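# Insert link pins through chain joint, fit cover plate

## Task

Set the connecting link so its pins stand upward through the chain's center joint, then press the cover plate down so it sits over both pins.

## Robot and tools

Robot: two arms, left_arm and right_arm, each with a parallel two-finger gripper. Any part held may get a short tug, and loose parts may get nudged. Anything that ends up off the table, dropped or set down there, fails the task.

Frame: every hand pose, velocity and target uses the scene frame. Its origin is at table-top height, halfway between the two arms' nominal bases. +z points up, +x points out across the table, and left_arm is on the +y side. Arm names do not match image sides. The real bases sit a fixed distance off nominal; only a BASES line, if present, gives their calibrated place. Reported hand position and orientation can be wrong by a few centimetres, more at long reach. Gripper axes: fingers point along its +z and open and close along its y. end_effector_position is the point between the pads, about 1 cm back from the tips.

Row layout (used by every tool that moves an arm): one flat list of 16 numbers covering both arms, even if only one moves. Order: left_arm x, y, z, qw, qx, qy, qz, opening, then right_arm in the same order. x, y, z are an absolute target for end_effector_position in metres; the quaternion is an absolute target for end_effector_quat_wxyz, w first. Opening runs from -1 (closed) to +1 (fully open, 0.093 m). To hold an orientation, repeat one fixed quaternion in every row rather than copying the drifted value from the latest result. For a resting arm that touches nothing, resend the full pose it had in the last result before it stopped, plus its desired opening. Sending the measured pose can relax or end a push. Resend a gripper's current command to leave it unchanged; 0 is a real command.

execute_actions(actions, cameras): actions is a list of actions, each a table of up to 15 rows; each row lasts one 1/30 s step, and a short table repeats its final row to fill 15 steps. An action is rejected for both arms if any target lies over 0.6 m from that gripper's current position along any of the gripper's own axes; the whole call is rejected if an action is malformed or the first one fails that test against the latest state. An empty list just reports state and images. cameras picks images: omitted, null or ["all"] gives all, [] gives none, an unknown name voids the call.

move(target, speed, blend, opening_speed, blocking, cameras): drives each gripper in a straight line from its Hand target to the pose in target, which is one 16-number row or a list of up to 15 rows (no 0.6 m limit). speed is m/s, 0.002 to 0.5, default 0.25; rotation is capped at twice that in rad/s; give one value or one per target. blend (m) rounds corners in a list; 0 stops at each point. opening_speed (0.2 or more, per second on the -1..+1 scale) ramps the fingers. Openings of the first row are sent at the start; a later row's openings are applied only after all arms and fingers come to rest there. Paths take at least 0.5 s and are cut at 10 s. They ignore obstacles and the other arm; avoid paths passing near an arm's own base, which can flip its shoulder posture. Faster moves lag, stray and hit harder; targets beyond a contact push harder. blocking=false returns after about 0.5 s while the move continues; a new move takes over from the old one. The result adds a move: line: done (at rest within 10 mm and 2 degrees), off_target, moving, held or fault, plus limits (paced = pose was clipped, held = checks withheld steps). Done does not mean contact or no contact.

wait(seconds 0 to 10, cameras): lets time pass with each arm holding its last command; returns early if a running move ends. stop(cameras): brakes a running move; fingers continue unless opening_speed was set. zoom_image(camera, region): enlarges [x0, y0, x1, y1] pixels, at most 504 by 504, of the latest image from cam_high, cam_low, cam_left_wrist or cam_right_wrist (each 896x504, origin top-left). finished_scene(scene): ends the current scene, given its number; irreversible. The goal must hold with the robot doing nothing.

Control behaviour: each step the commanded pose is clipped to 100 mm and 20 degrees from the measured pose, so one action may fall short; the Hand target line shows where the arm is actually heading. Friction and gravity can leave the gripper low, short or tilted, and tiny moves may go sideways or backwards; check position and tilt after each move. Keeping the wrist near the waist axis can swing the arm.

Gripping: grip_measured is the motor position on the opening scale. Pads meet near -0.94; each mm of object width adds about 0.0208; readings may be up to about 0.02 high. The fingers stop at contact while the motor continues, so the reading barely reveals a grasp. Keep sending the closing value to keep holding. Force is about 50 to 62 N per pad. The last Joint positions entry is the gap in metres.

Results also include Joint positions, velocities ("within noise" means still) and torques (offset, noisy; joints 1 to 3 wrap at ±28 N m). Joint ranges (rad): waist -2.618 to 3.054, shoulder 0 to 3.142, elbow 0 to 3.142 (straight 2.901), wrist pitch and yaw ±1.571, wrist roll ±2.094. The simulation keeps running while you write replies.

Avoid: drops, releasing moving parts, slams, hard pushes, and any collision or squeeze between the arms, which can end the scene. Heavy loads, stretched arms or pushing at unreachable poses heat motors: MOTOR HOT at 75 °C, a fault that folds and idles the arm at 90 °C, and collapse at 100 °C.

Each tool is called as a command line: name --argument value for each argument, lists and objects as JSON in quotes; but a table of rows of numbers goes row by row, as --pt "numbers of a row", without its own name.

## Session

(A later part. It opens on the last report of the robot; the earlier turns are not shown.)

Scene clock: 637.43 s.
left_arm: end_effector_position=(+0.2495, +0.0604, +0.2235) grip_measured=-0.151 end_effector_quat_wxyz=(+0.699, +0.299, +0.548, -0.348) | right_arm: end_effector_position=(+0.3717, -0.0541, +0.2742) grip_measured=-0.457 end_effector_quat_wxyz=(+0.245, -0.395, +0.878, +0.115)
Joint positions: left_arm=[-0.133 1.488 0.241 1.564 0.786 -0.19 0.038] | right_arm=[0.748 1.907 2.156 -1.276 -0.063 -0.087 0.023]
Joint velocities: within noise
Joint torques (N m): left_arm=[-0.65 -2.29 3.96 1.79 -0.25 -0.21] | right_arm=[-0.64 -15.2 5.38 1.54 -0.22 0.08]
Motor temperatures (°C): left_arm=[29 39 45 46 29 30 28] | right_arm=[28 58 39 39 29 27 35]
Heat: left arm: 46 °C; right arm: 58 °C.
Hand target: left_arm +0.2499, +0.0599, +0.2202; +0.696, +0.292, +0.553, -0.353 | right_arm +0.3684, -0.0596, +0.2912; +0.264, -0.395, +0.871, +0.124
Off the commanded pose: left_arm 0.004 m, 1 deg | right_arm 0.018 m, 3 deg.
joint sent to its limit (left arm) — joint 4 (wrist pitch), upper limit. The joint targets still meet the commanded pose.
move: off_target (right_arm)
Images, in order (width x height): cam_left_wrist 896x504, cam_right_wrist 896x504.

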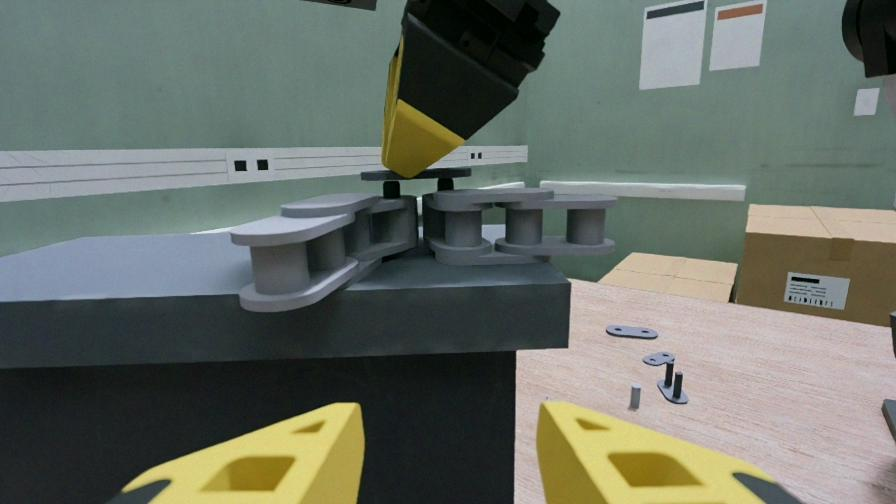

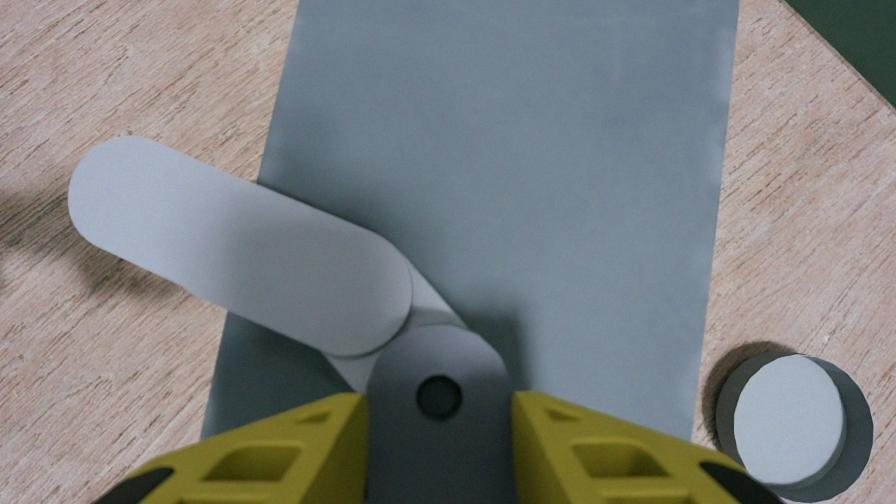

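move --target '[0.25,0.06,0.22,0.697,0.291,0.551,-0.354,-0.15,0.3676,-0.0602,0.2912,0.2654,-0.3950,0.8707,0.1252,-0.65]' --speed 0.04 --cameras '["cam_left_wrist","cam_right_wrist"]'

zoom_image --camera "cam_left_wrist" --region '[350, 150, 480, 220]'

zoom_image --camera "cam_right_wrist" --region '[390, 350, 490, 430]'

Scene clock: 638.70 s.
left_arm: end_effector_position=(+0.2495, +0.0604, +0.2235) grip_measured=-0.151 end_effector_quat_wxyz=(+0.699, +0.299, +0.548, -0.348) | right_arm: end_effector_position=(+0.3702, -0.0551, +0.2760) grip_measured=-0.457 end_effector_quat_wxyz=(+0.247, -0.395, +0.877, +0.117)
Joint positions: left_arm=[-0.133 1.488 0.241 1.564 0.786 -0.19 0.038] | right_arm=[0.748 1.894 2.143 -1.269 -0.065 -0.088 0.023]
Joint velocities: within noise
Joint torques (N m): left_arm=[-0.64 -2.32 3.97 1.78 -0.25 -0.21] | right_arm=[-0.65 -14.67 5.38 1.58 -0.21 0.06]
Motor temperatures (°C): left_arm=[29 39 45 46 29 30 28] | right_arm=[28 58 39 39 29 27 35]
Heat: left arm: 46 °C; right arm: 58 °C.
Hand target: left_arm +0.2499, +0.0599, +0.2202; +0.696, +0.292, +0.553, -0.353 | right_arm +0.3676, -0.0602, +0.2910; +0.265, -0.395, +0.871, +0.125
Off the commanded pose: left_arm 0.004 m, 1 deg | right_arm 0.016 m, 2 deg.
joint sent to its limit (left arm) — joint 4 (wrist pitch), upper limit. The joint targets still meet the commanded pose.
move: off_target (right_arm)
Images, in order (width x height): cam_left_wrist 896x504, cam_right_wrist 896x504.

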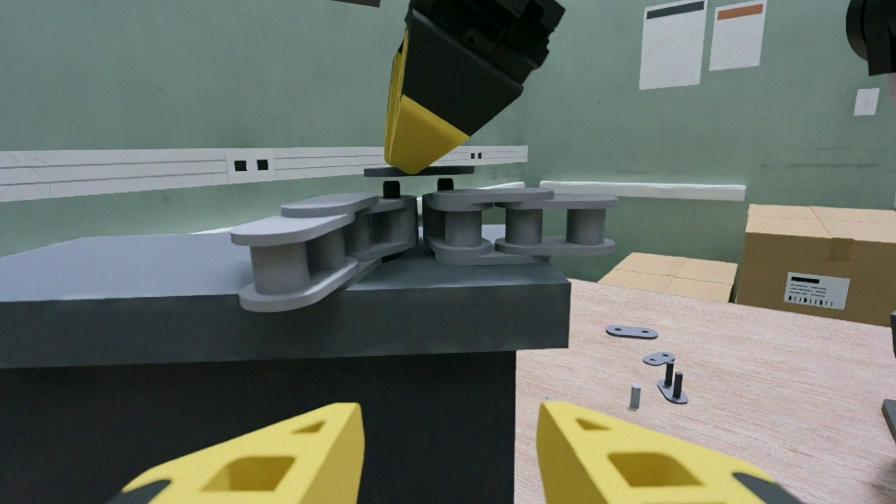

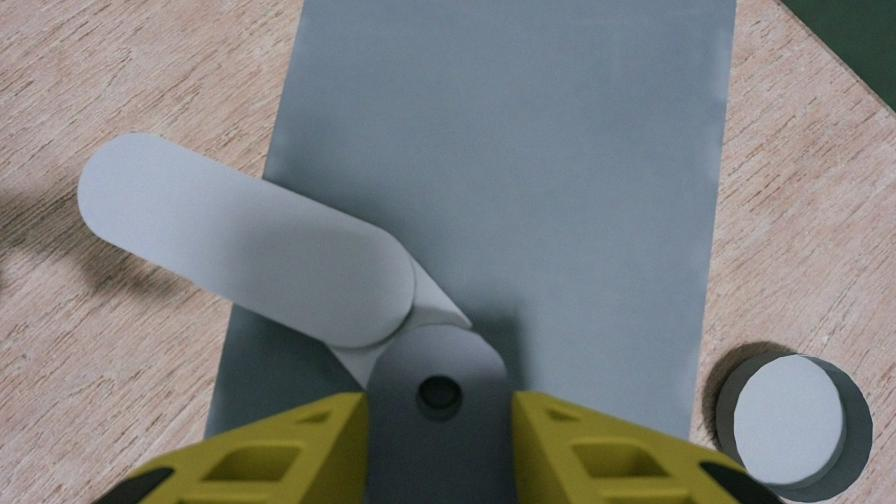

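Scaled by 3.877 from the camera's 896x504 image, which has a finer 1280x720 frame.

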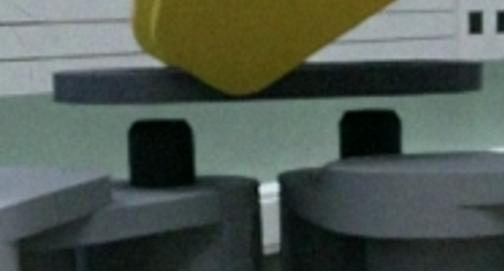

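Scaled by 5.040 from the camera's 896x504 image, which has a finer 1280x720 frame.

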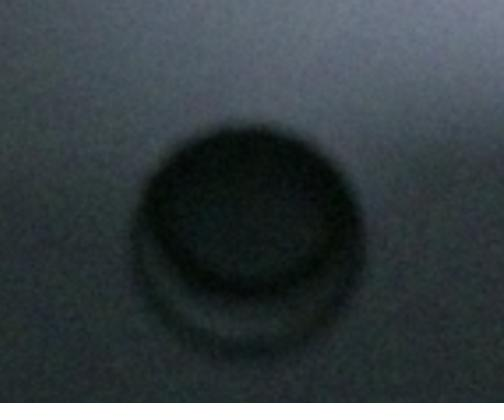

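move --target '[0.25,0.06,0.22,0.697,0.291,0.551,-0.354,-0.15,0.3676,-0.0601,0.2888,0.2656,-0.3951,0.8706,0.1255,-0.65]' --speed 0.04 --cameras '["cam_left_wrist","cam_right_wrist"]'

zoom_image --camera "cam_left_wrist" --region '[350, 150, 480, 220]'

zoom_image --camera "cam_right_wrist" --region '[390, 350, 490, 430]'

Scene clock: 639.90 s.
left_arm: end_effector_position=(+0.2495, +0.0604, +0.2235) grip_measured=-0.151 end_effector_quat_wxyz=(+0.699, +0.299, +0.548, -0.348) | right_arm: end_effector_position=(+0.3701, -0.0550, +0.2738) grip_measured=-0.457 end_effector_quat_wxyz=(+0.248, -0.395, +0.877, +0.117)
Joint positions: left_arm=[-0.133 1.488 0.241 1.564 0.786 -0.19 0.038] | right_arm=[0.748 1.887 2.123 -1.255 -0.066 -0.088 0.023]
Joint velocities: within noise
Joint torques (N m): left_arm=[-0.68 -2.3 3.93 1.78 -0.26 -0.2] | right_arm=[-0.65 -14.6 5.5 1.56 -0.21 0.07]
Motor temperatures (°C): left_arm=[29 39 45 46 29 30 28] | right_arm=[28 58 39 39 29 27 35]
Heat: left arm: 46 °C; right arm: 58 °C.
Hand target: left_arm +0.2499, +0.0599, +0.2202; +0.696, +0.292, +0.553, -0.353 | right_arm +0.3676, -0.0601, +0.2887; +0.265, -0.395, +0.871, +0.125
Off the commanded pose: left_arm 0.004 m, 1 deg | right_arm 0.016 m, 2 deg.
joint sent to its limit (left arm) — joint 4 (wrist pitch), upper limit. The joint targets still meet the commanded pose.
move: off_target (right_arm)
Images, in order (width x height): cam_left_wrist 896x504, cam_right_wrist 896x504.

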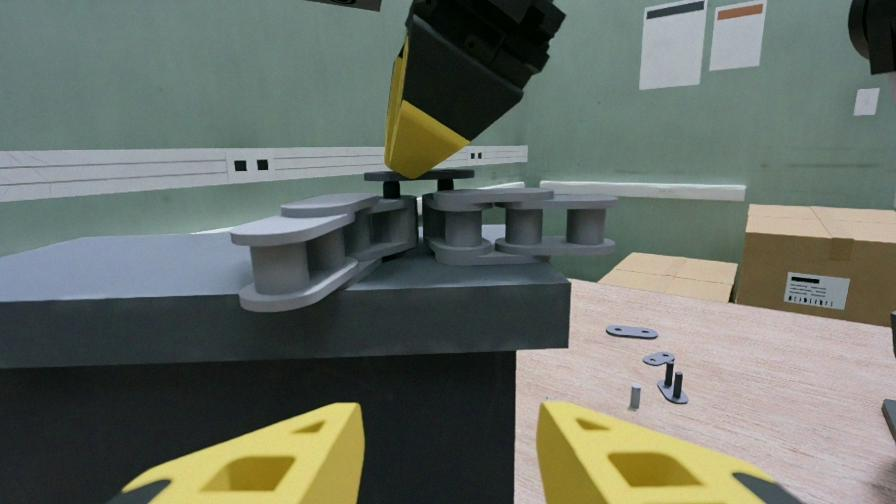

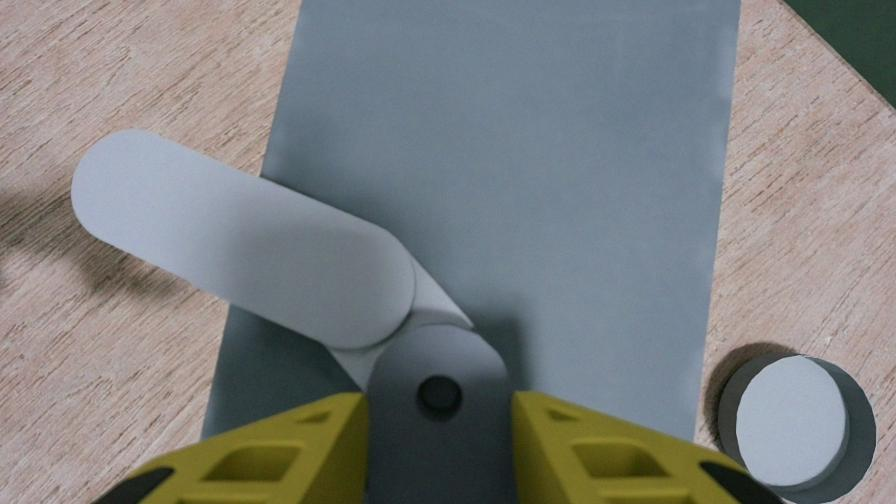

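Scaled by 3.877 from the camera's 896x504 image, which has a finer 1280x720 frame.

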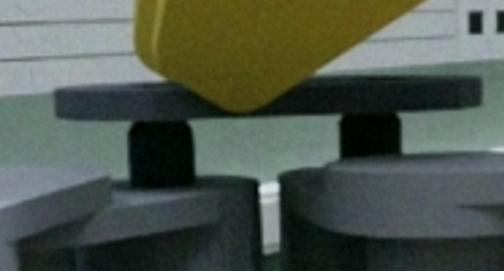

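Scaled by 5.040 from the camera's 896x504 image, which has a finer 1280x720 frame.

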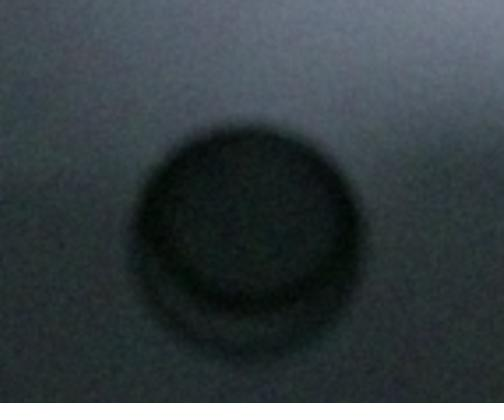

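move --target '[0.25,0.06,0.22,0.697,0.291,0.551,-0.354,-0.15,0.3677,-0.0600,0.287,0.2656,-0.3951,0.8706,0.1255,-0.65]' --speed 0.04 --cameras '["cam_left_wrist","cam_right_wrist"]'

zoom_image --camera "cam_left_wrist" --region '[350, 150, 480, 220]'

zoom_image --camera "cam_right_wrist" --region '[390, 350, 490, 430]'

Scene clock: 641.30 s.
left_arm: end_effector_position=(+0.2495, +0.0604, +0.2235) grip_measured=-0.151 end_effector_quat_wxyz=(+0.699, +0.299, +0.548, -0.348) | right_arm: end_effector_position=(+0.3704, -0.0547, +0.2730) grip_measured=-0.457 end_effector_quat_wxyz=(+0.249, -0.395, +0.876, +0.118)
Joint positions: left_arm=[-0.133 1.488 0.241 1.564 0.786 -0.19 0.038] | right_arm=[0.748 1.882 2.11 -1.244 -0.066 -0.088 0.023]
Joint velocities: within noise
Joint torques (N m): left_arm=[-0.68 -2.29 3.97 1.79 -0.25 -0.21] | right_arm=[-0.65 -14.49 5.57 1.53 -0.22 0.07]
Motor temperatures (°C): left_arm=[29 39 45 46 29 30 28] | right_arm=[28 58 39 39 29 27 35]
Heat: left arm: 46 °C; right arm: 58 °C.
Hand target: left_arm +0.2499, +0.0599, +0.2202; +0.696, +0.292, +0.553, -0.353 | right_arm +0.3676, -0.0600, +0.2868; +0.265, -0.395, +0.871, +0.125
Off the commanded pose: left_arm 0.004 m, 1 deg | right_arm 0.015 m, 2 deg.
joint sent to its limit (left arm) — joint 4 (wrist pitch), upper limit. The joint targets still meet the commanded pose.
move: off_target (right_arm)
Images, in order (width x height): cam_left_wrist 896x504, cam_right_wrist 896x504.

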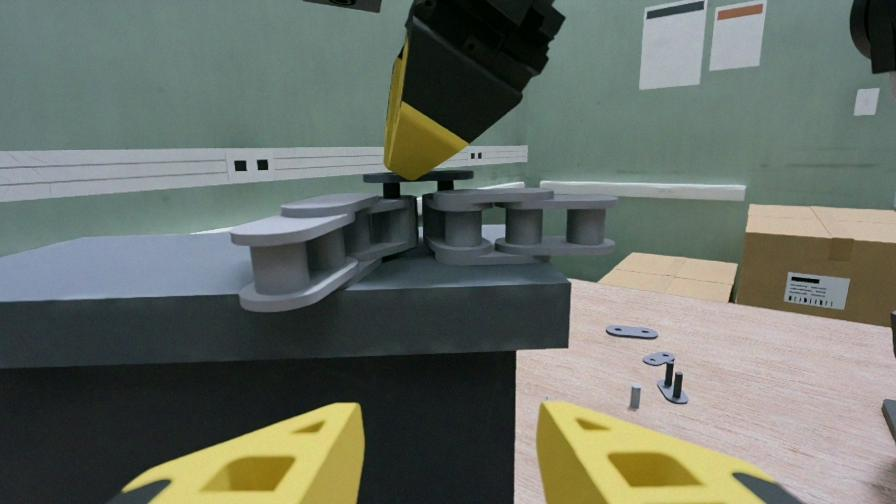

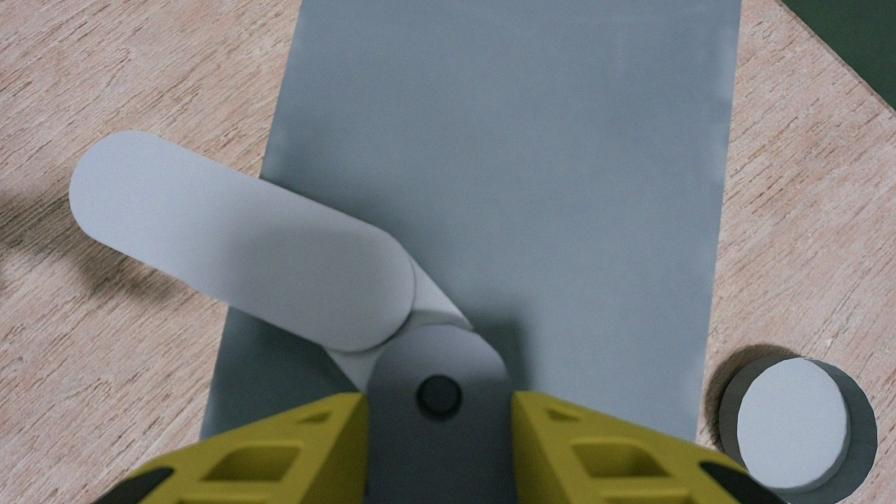

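Scaled by 3.877 from the camera's 896x504 image, which has a finer 1280x720 frame.

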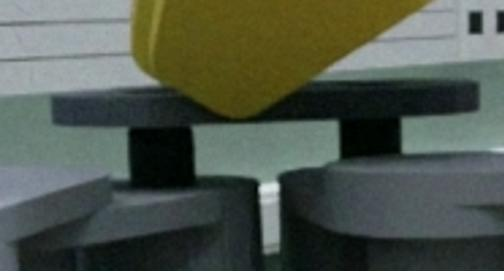

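Scaled by 5.040 from the camera's 896x504 image, which has a finer 1280x720 frame.

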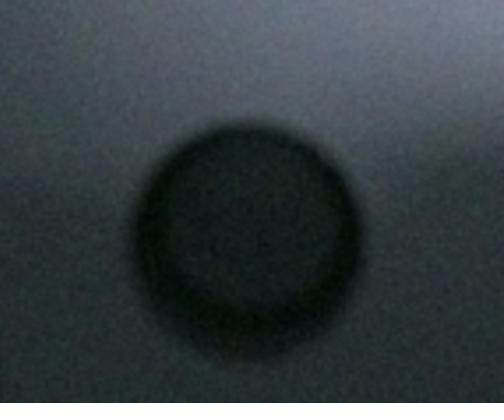

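move --target '[0.25,0.06,0.22,0.697,0.291,0.551,-0.354,-0.15,0.3676,-0.0601,0.2845,0.2656,-0.3951,0.8706,0.1255,-0.65]' --speed 0.04 --cameras '["cam_left_wrist","cam_right_wrist"]'

zoom_image --camera "cam_left_wrist" --region '[350, 150, 480, 220]'

zoom_image --camera "cam_right_wrist" --region '[390, 350, 490, 430]'

Scene clock: 643.43 s.
left_arm: end_effector_position=(+0.2495, +0.0604, +0.2235) grip_measured=-0.151 end_effector_quat_wxyz=(+0.699, +0.299, +0.548, -0.348) | right_arm: end_effector_position=(+0.3705, -0.0545, +0.2728) grip_measured=-0.457 end_effector_quat_wxyz=(+0.253, -0.395, +0.875, +0.119)
Joint positions: left_arm=[-0.133 1.488 0.241 1.564 0.786 -0.19 0.038] | right_arm=[0.748 1.872 2.092 -1.227 -0.066 -0.088 0.023]
Joint velocities: within noise
Joint torques (N m): left_arm=[-0.66 -2.3 3.96 1.78 -0.25 -0.2] | right_arm=[-0.66 -14.09 5.3 1.58 -0.22 0.07]
Motor temperatures (°C): left_arm=[29 39 45 46 29 30 28] | right_arm=[28 58 39 39 29 27 35]
Heat: left arm: 46 °C; right arm: 58 °C.
Hand target: left_arm +0.2499, +0.0599, +0.2202; +0.696, +0.292, +0.553, -0.353 | right_arm +0.3676, -0.0600, +0.2842; +0.265, -0.395, +0.871, +0.125
Off the commanded pose: left_arm 0.004 m, 1 deg | right_arm 0.013 m, 2 deg.
joint sent to its limit (left arm) — joint 4 (wrist pitch), upper limit. The joint targets still meet the commanded pose.
move: off_target (right_arm)
Images, in order (width x height): cam_left_wrist 896x504, cam_right_wrist 896x504.

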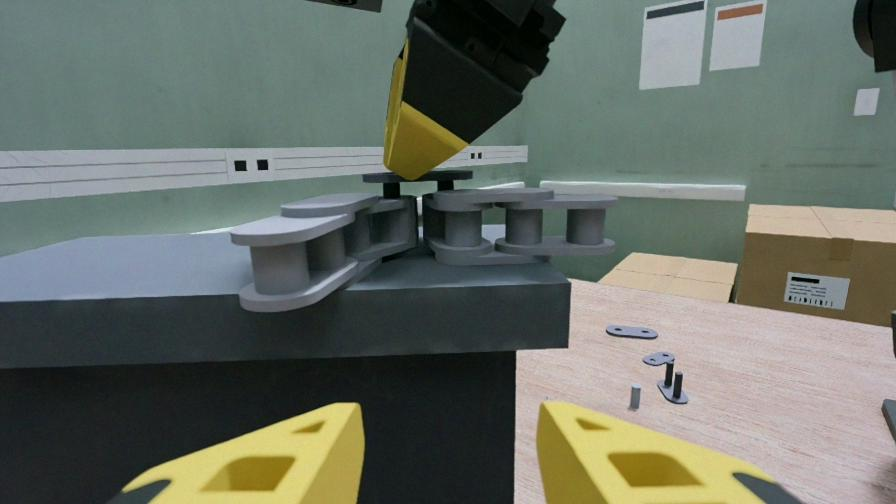

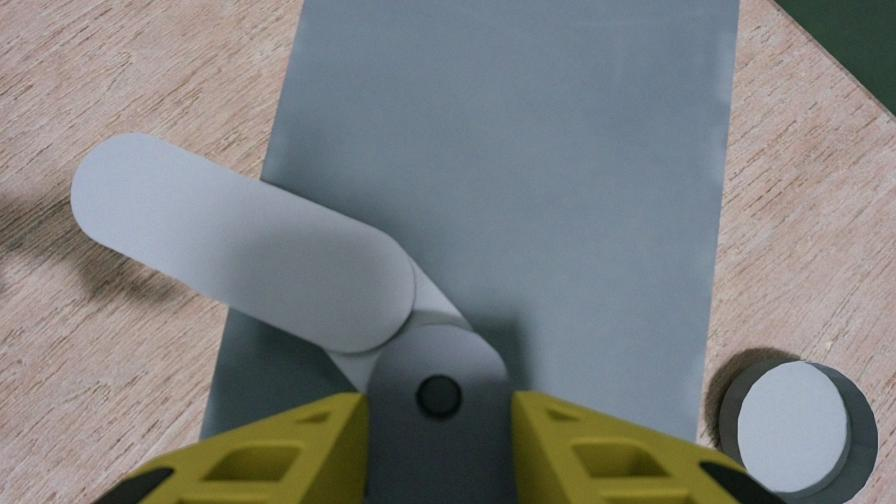

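Scaled by 3.877 from the camera's 896x504 image, which has a finer 1280x720 frame.

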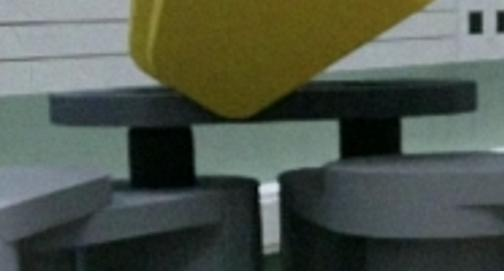

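Scaled by 5.040 from the camera's 896x504 image, which has a finer 1280x720 frame.

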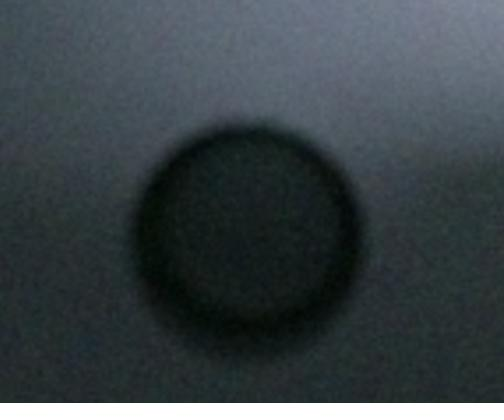

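move --target '[0.25,0.06,0.22,0.697,0.291,0.551,-0.354,-0.15,0.3674,-0.0604,0.2845,0.2656,-0.3951,0.8706,0.1255,-0.65]' --speed 0.04 --cameras '["cam_left_wrist","cam_right_wrist"]'

zoom_image --camera "cam_left_wrist" --region '[350, 150, 480, 220]'

zoom_image --camera "cam_right_wrist" --region '[390, 350, 490, 430]'

Scene clock: 644.77 s.
left_arm: end_effector_position=(+0.2495, +0.0604, +0.2235) grip_measured=-0.151 end_effector_quat_wxyz=(+0.699, +0.299, +0.548, -0.348) | right_arm: end_effector_position=(+0.3707, -0.0544, +0.2729) grip_measured=-0.457 end_effector_quat_wxyz=(+0.253, -0.395, +0.875, +0.119)
Joint positions: left_arm=[-0.133 1.488 0.241 1.564 0.786 -0.19 0.038] | right_arm=[0.748 1.872 2.092 -1.226 -0.066 -0.089 0.023]
Joint velocities: within noise
Joint torques (N m): left_arm=[-0.65 -2.28 3.97 1.78 -0.26 -0.21] | right_arm=[-0.68 -14.26 5.15 1.54 -0.22 0.07]
Motor temperatures (°C): left_arm=[29 38 45 46 29 30 28] | right_arm=[28 58 39 39 29 27 35]
Heat: left arm: 46 °C; right arm: 58 °C.
Hand target: left_arm +0.2499, +0.0599, +0.2202; +0.696, +0.292, +0.553, -0.353 | right_arm +0.3674, -0.0603, +0.2842; +0.265, -0.395, +0.871, +0.125
Off the commanded pose: left_arm 0.004 m, 1 deg | right_arm 0.013 m, 2 deg.
joint sent to its limit (left arm) — joint 4 (wrist pitch), upper limit. The joint targets still meet the commanded pose.
move: off_target (right_arm)
Images, in order (width x height): cam_left_wrist 896x504, cam_right_wrist 896x504.

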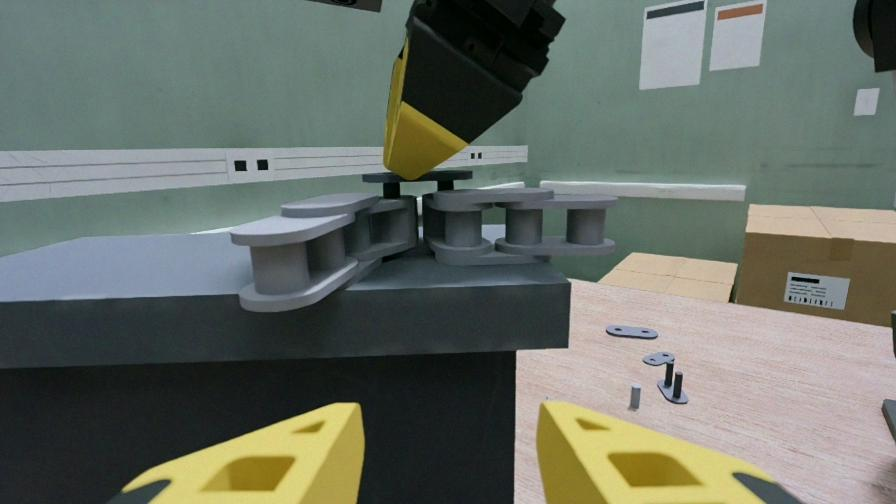

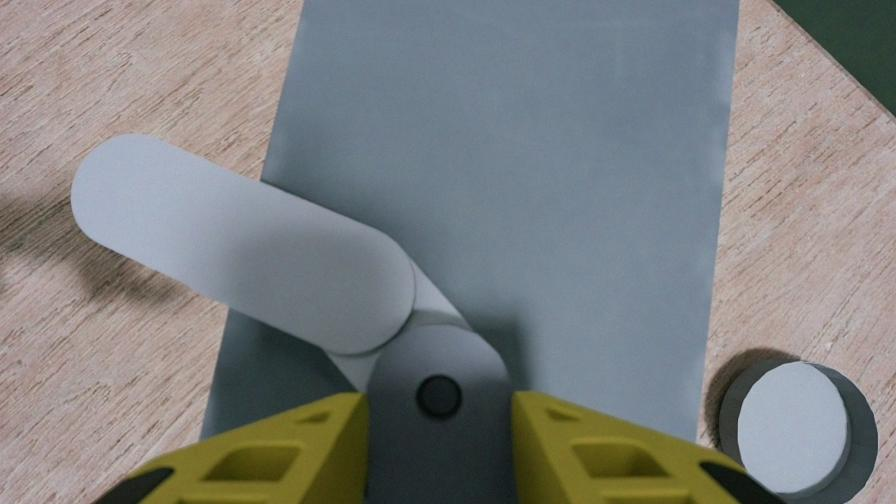

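Scaled by 3.877 from the camera's 896x504 image, which has a finer 1280x720 frame.

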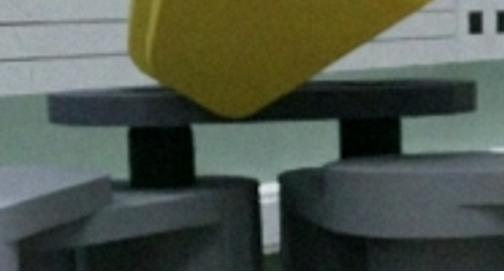

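Scaled by 5.040 from the camera's 896x504 image, which has a finer 1280x720 frame.

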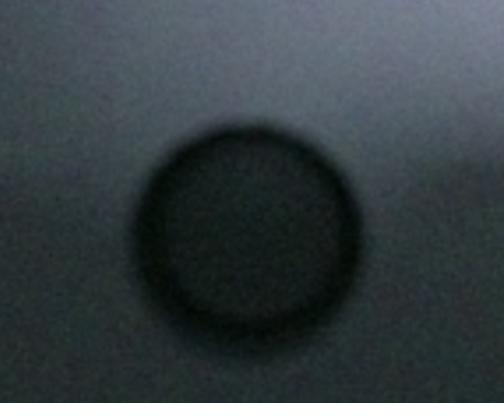

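move --target '[0.25,0.06,0.22,0.697,0.291,0.551,-0.354,-0.15,0.3668,-0.0610,0.2850,0.2656,-0.3951,0.8706,0.1255,-0.65]' --speed 0.04 --cameras '["cam_left_wrist","cam_right_wrist"]'

zoom_image --camera "cam_left_wrist" --region '[350, 150, 480, 220]'

zoom_image --camera "cam_right_wrist" --region '[390, 350, 490, 430]'

Scene clock: 645.97 s.
left_arm: end_effector_position=(+0.2495, +0.0604, +0.2235) grip_measured=-0.151 end_effector_quat_wxyz=(+0.699, +0.299, +0.548, -0.348) | right_arm: end_effector_position=(+0.3707, -0.0544, +0.2729) grip_measured=-0.457 end_effector_quat_wxyz=(+0.253, -0.395, +0.875, +0.119)
Joint positions: left_arm=[-0.133 1.488 0.241 1.564 0.786 -0.19 0.038] | right_arm=[0.748 1.872 2.092 -1.226 -0.066 -0.089 0.023]
Joint velocities: within noise
Joint torques (N m): left_arm=[-0.64 -2.3 3.95 1.79 -0.25 -0.2] | right_arm=[-0.68 -14.49 5.05 1.53 -0.22 0.07]
Motor temperatures (°C): left_arm=[29 38 45 46 29 30 28] | right_arm=[28 58 39 39 29 27 35]
Heat: left arm: 46 °C; right arm: 58 °C.
Hand target: left_arm +0.2499, +0.0599, +0.2202; +0.696, +0.292, +0.553, -0.353 | right_arm +0.3668, -0.0609, +0.2847; +0.265, -0.395, +0.871, +0.125
Off the commanded pose: left_arm 0.004 m, 1 deg | right_arm 0.014 m, 2 deg.
joint sent to its limit (left arm) — joint 4 (wrist pitch), upper limit. The joint targets still meet the commanded pose.
move: off_target (right_arm)
Images, in order (width x height): cam_left_wrist 896x504, cam_right_wrist 896x504.

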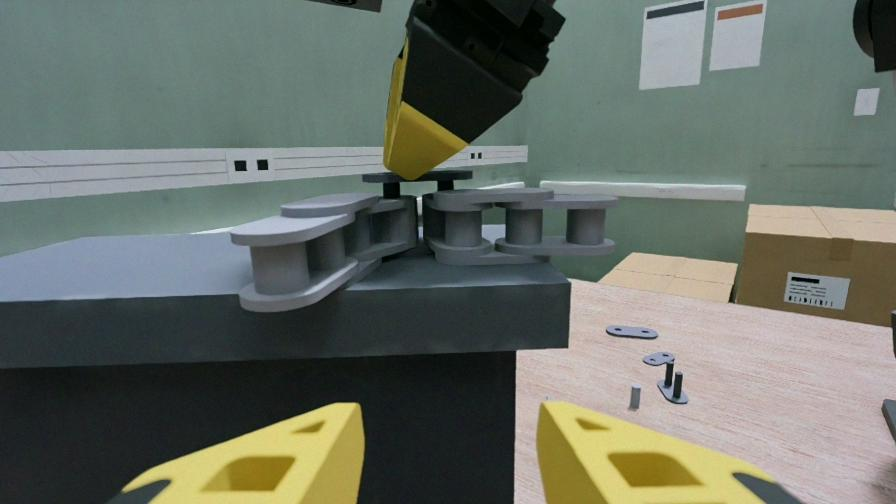

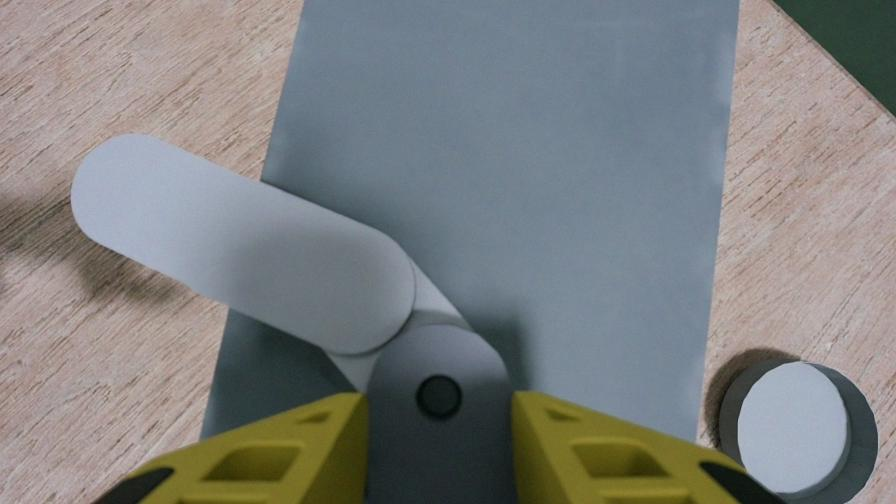

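Scaled by 3.877 from the camera's 896x504 image, which has a finer 1280x720 frame.

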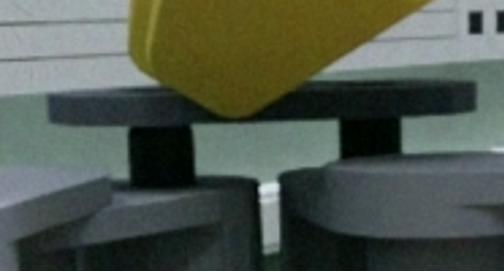

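Scaled by 5.040 from the camera's 896x504 image, which has a finer 1280x720 frame.

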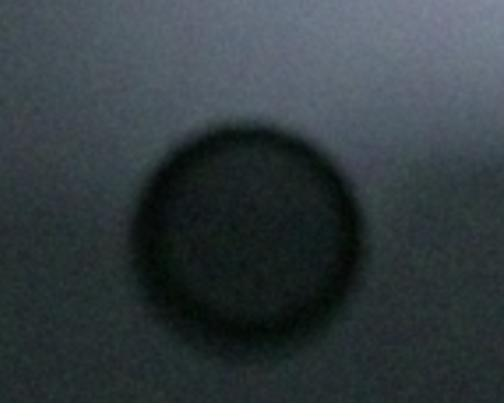

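move --target '[0.25,0.06,0.22,0.697,0.291,0.551,-0.354,-0.15,0.3661,-0.0618,0.2858,0.2656,-0.3951,0.8706,0.1255,-0.65]' --speed 0.04 --cameras '["cam_left_wrist","cam_right_wrist"]'

zoom_image --camera "cam_left_wrist" --region '[350, 150, 480, 220]'

zoom_image --camera "cam_right_wrist" --region '[390, 350, 490, 430]'

Scene clock: 647.07 s.
left_arm: end_effector_position=(+0.2495, +0.0604, +0.2235) grip_measured=-0.151 end_effector_quat_wxyz=(+0.699, +0.299, +0.548, -0.348) | right_arm: end_effector_position=(+0.3698, -0.0551, +0.2732) grip_measured=-0.457 end_effector_quat_wxyz=(+0.254, -0.395, +0.875, +0.119)
Joint positions: left_arm=[-0.133 1.488 0.241 1.564 0.786 -0.19 0.038] | right_arm=[0.748 1.868 2.087 -1.225 -0.066 -0.089 0.023]
Joint velocities: within noise
Joint torques (N m): left_arm=[-0.69 -2.3 3.96 1.79 -0.25 -0.21] | right_arm=[-0.72 -14.32 5.42 1.5 -0.22 0.07]
Motor temperatures (°C): left_arm=[29 38 45 46 29 30 28] | right_arm=[28 59 39 39 29 27 35]
Heat: left arm: 46 °C; right arm: 59 °C.
Hand target: left_arm +0.2499, +0.0599, +0.2202; +0.696, +0.292, +0.553, -0.353 | right_arm +0.3661, -0.0617, +0.2856; +0.265, -0.395, +0.871, +0.125
Off the commanded pose: left_arm 0.004 m, 1 deg | right_arm 0.015 m, 2 deg.
joint sent to its limit (left arm) — joint 4 (wrist pitch), upper limit. The joint targets still meet the commanded pose.
move: off_target (right_arm)
Images, in order (width x height): cam_left_wrist 896x504, cam_right_wrist 896x504.

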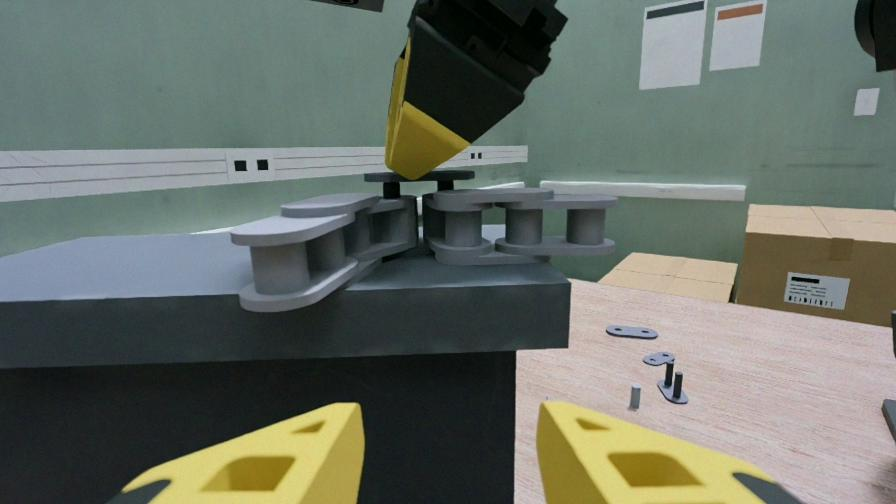

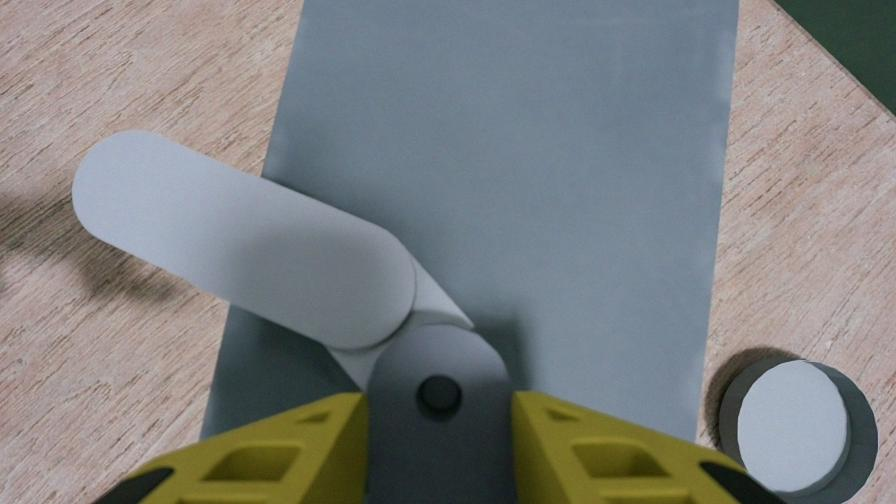

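Scaled by 3.877 from the camera's 896x504 image, which has a finer 1280x720 frame.

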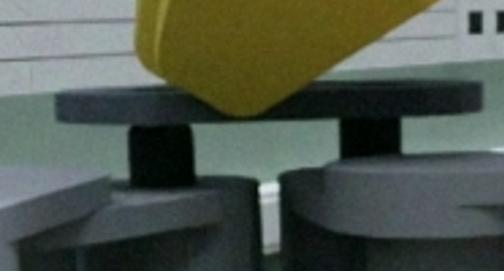

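Scaled by 5.040 from the camera's 896x504 image, which has a finer 1280x720 frame.

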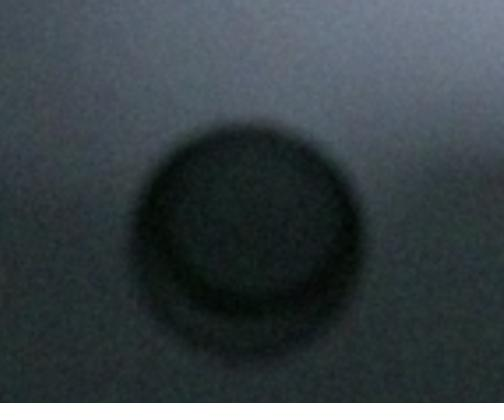

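move --target '[0.25,0.06,0.22,0.697,0.291,0.551,-0.354,-0.15,0.3662,-0.0617,0.2835,0.2656,-0.3951,0.8706,0.1255,-0.65]' --speed 0.04 --cameras '["cam_left_wrist","cam_right_wrist"]'

zoom_image --camera "cam_left_wrist" --region '[350, 150, 480, 220]'

zoom_image --camera "cam_right_wrist" --region '[390, 350, 490, 430]'

Scene clock: 648.27 s.
left_arm: end_effector_position=(+0.2495, +0.0604, +0.2235) grip_measured=-0.151 end_effector_quat_wxyz=(+0.699, +0.299, +0.548, -0.348) | right_arm: end_effector_position=(+0.3694, -0.0554, +0.2730) grip_measured=-0.457 end_effector_quat_wxyz=(+0.255, -0.395, +0.874, +0.120)
Joint positions: left_arm=[-0.133 1.488 0.241 1.564 0.786 -0.19 0.038] | right_arm=[0.748 1.86 2.073 -1.215 -0.066 -0.089 0.023]
Joint velocities: within noise
Joint torques (N m): left_arm=[-0.65 -2.28 3.95 1.79 -0.25 -0.2] | right_arm=[-0.7 -13.78 5.34 1.52 -0.22 0.08]
Motor temperatures (°C): left_arm=[29 38 45 46 29 30 28] | right_arm=[28 59 39 39 29 27 35]
Heat: left arm: 46 °C; right arm: 59 °C.
Hand target: left_arm +0.2499, +0.0599, +0.2202; +0.696, +0.292, +0.553, -0.353 | right_arm +0.3663, -0.0615, +0.2833; +0.265, -0.395, +0.871, +0.125
Off the commanded pose: left_arm 0.004 m, 1 deg | right_arm 0.013 m, 1 deg.
joint sent to its limit (left arm) — joint 4 (wrist pitch), upper limit. The joint targets still meet the commanded pose.
move: off_target (right_arm)
Images, in order (width x height): cam_left_wrist 896x504, cam_right_wrist 896x504.

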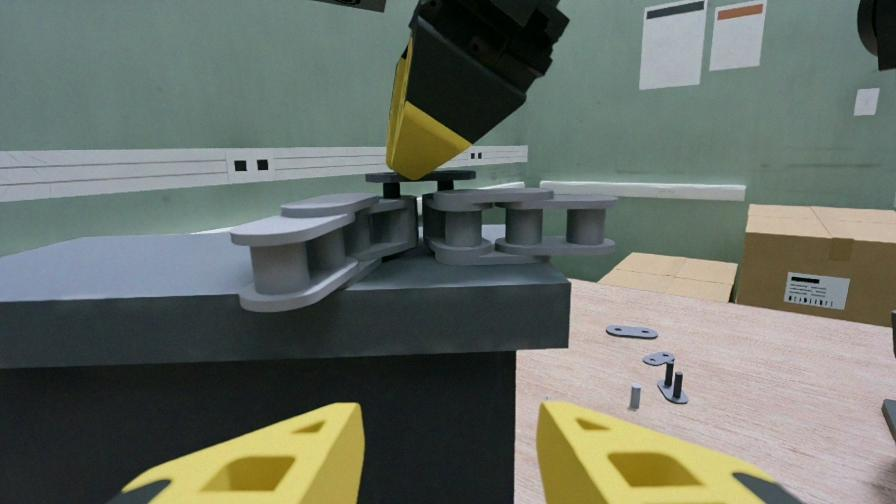

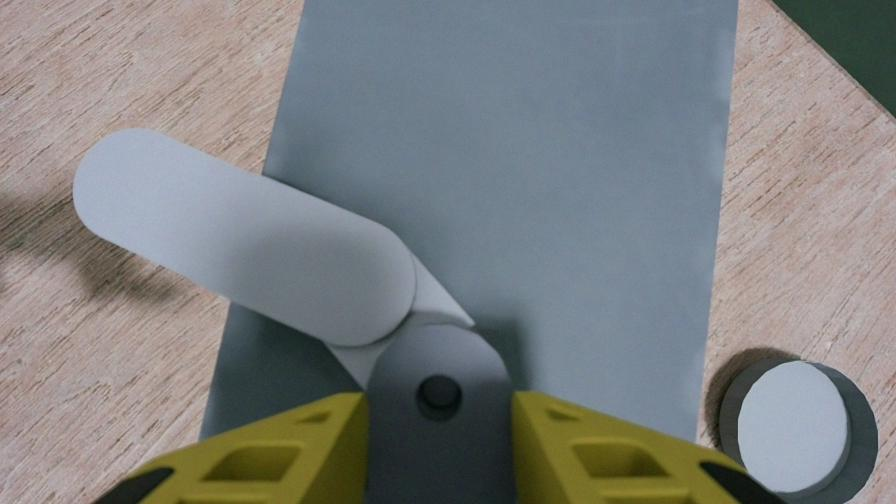

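Scaled by 3.877 from the camera's 896x504 image, which has a finer 1280x720 frame.

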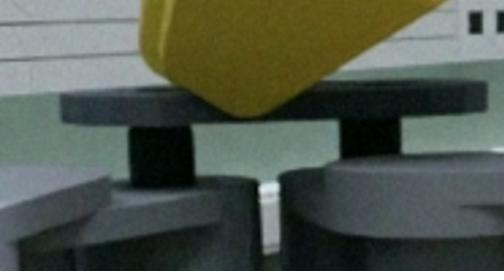

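Scaled by 5.040 from the camera's 896x504 image, which has a finer 1280x720 frame.

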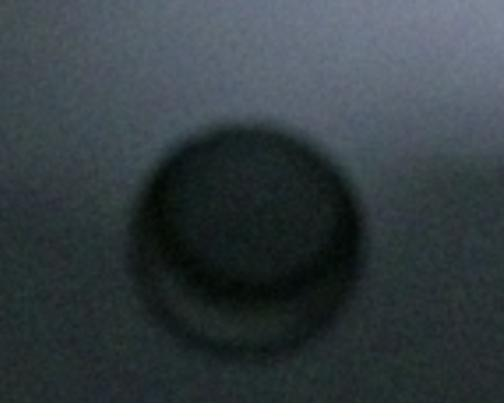

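move --pt "0.25 0.06 0.22 0.697 0.291 0.551 -0.354 -0.15 0.3662 -0.0617 0.310 0.26647 -0.39353 0.87158 0.12031 -0.65" --pt "0.25 0.06 0.22 0.697 0.291 0.551 -0.354 -0.15 0.3300 -0.1010 0.315 0.26647 -0.39353 0.87158 0.12031 -0.65" --speed 0.1 --cameras '["cam_left_wrist","cam_right_wrist"]'

zoom_image --camera "cam_right_wrist" --region '[380, 100, 520, 340]'

Scene clock: 651.30 s.
left_arm: end_effector_position=(+0.2495, +0.0604, +0.2235) grip_measured=-0.151 end_effector_quat_wxyz=(+0.699, +0.299, +0.548, -0.348) | right_arm: end_effector_position=(+0.3316, -0.0961, +0.3119) grip_measured=-0.457 end_effector_quat_wxyz=(+0.263, -0.393, +0.873, +0.119)
Joint positions: left_arm=[-0.133 1.488 0.241 1.564 0.786 -0.19 0.038] | right_arm=[0.737 1.695 2.036 -1.329 -0.066 -0.097 0.023]
Joint velocities: within noise
Joint torques (N m): left_arm=[-0.65 -2.32 3.97 1.79 -0.25 -0.2] | right_arm=[-0.68 -10.1 5.2 1.52 -0.17 0.04]
Motor temperatures (°C): left_arm=[29 38 45 47 29 30 28] | right_arm=[28 58 39 39 29 27 35]
Heat: left arm: 47 °C; right arm: 58 °C.
Hand target: left_arm +0.2499, +0.0599, +0.2202; +0.696, +0.292, +0.553, -0.353 | right_arm +0.3300, -0.1010, +0.3150; +0.266, -0.393, +0.872, +0.120
Off the commanded pose: left_arm 0.004 m, 1 deg | right_arm 0.006 m, 0 deg.
joint sent to its limit (left arm) — joint 4 (wrist pitch), upper limit. The joint targets still meet the commanded pose.
move: done
Images, in order (width x height): cam_left_wrist 896x504, cam_right_wrist 896x504.

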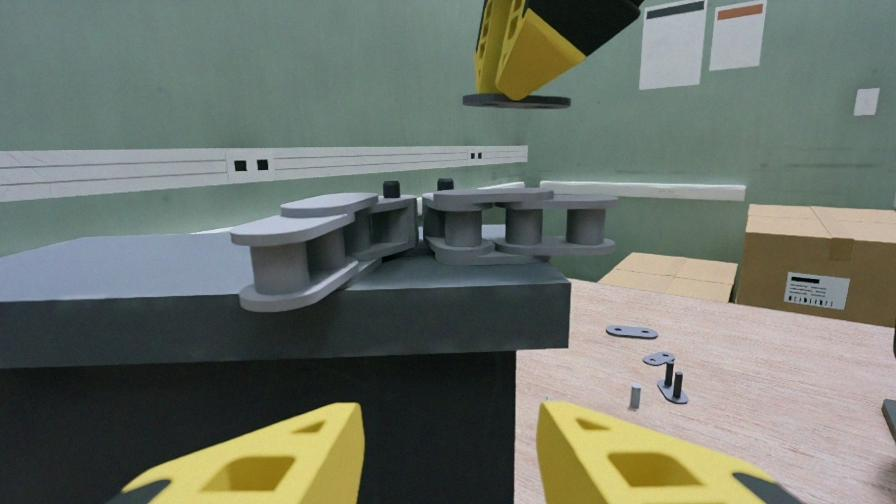

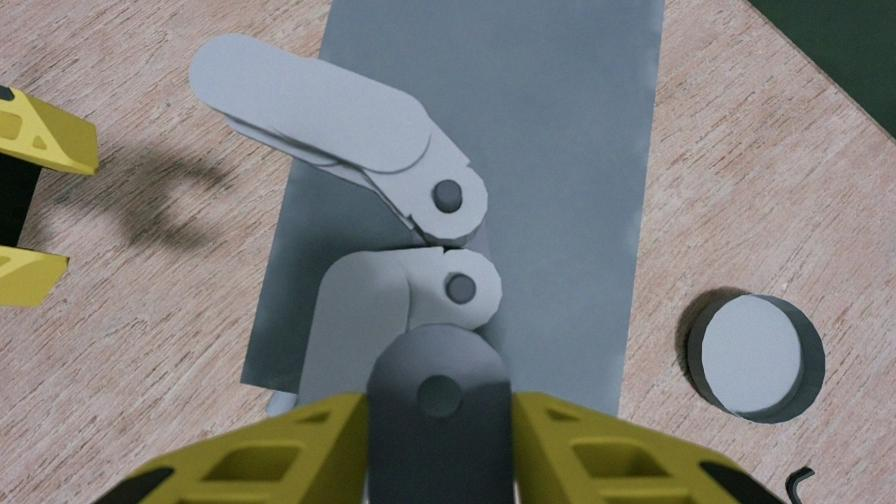

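Scaled by 2.100 from the camera's 896x504 image, which has a finer 1280x720 frame.

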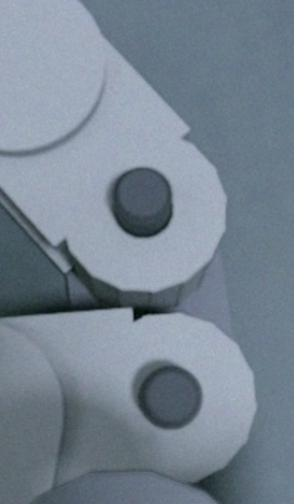

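zoom_image --camera "cam_right_wrist" --region '[425, 170, 475, 220]'

zoom_image --camera "cam_right_wrist" --region '[425, 265, 475, 315]'

zoom_image --camera "cam_right_wrist" --region '[360, 310, 520, 430]'

Scaled by 10.080 from the camera's 896x504 image, which has a finer 1280x720 frame.

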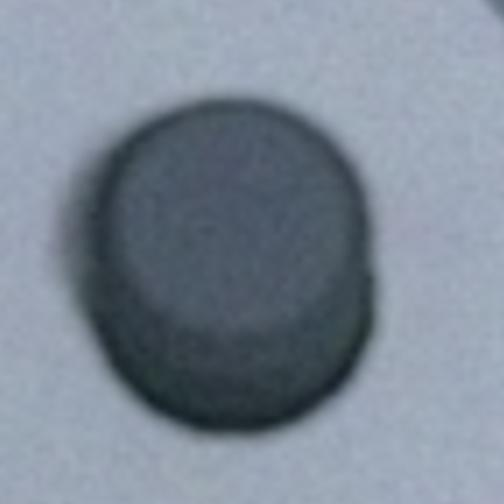

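Scaled by 10.080 from the camera's 896x504 image, which has a finer 1280x720 frame.

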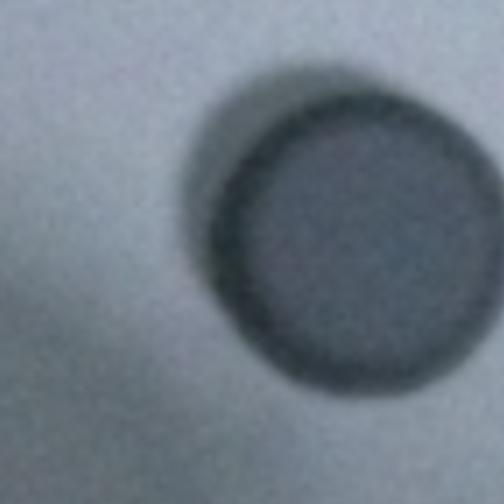

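Scaled by 3.150 from the camera's 896x504 image, which has a finer 1280x720 frame.

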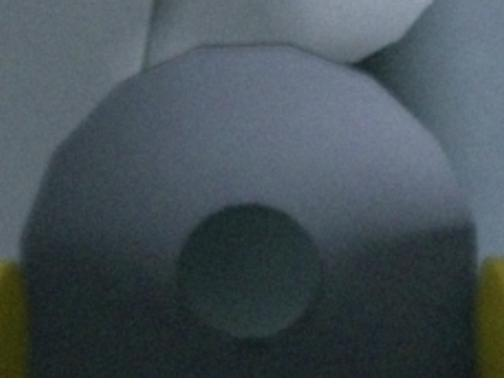

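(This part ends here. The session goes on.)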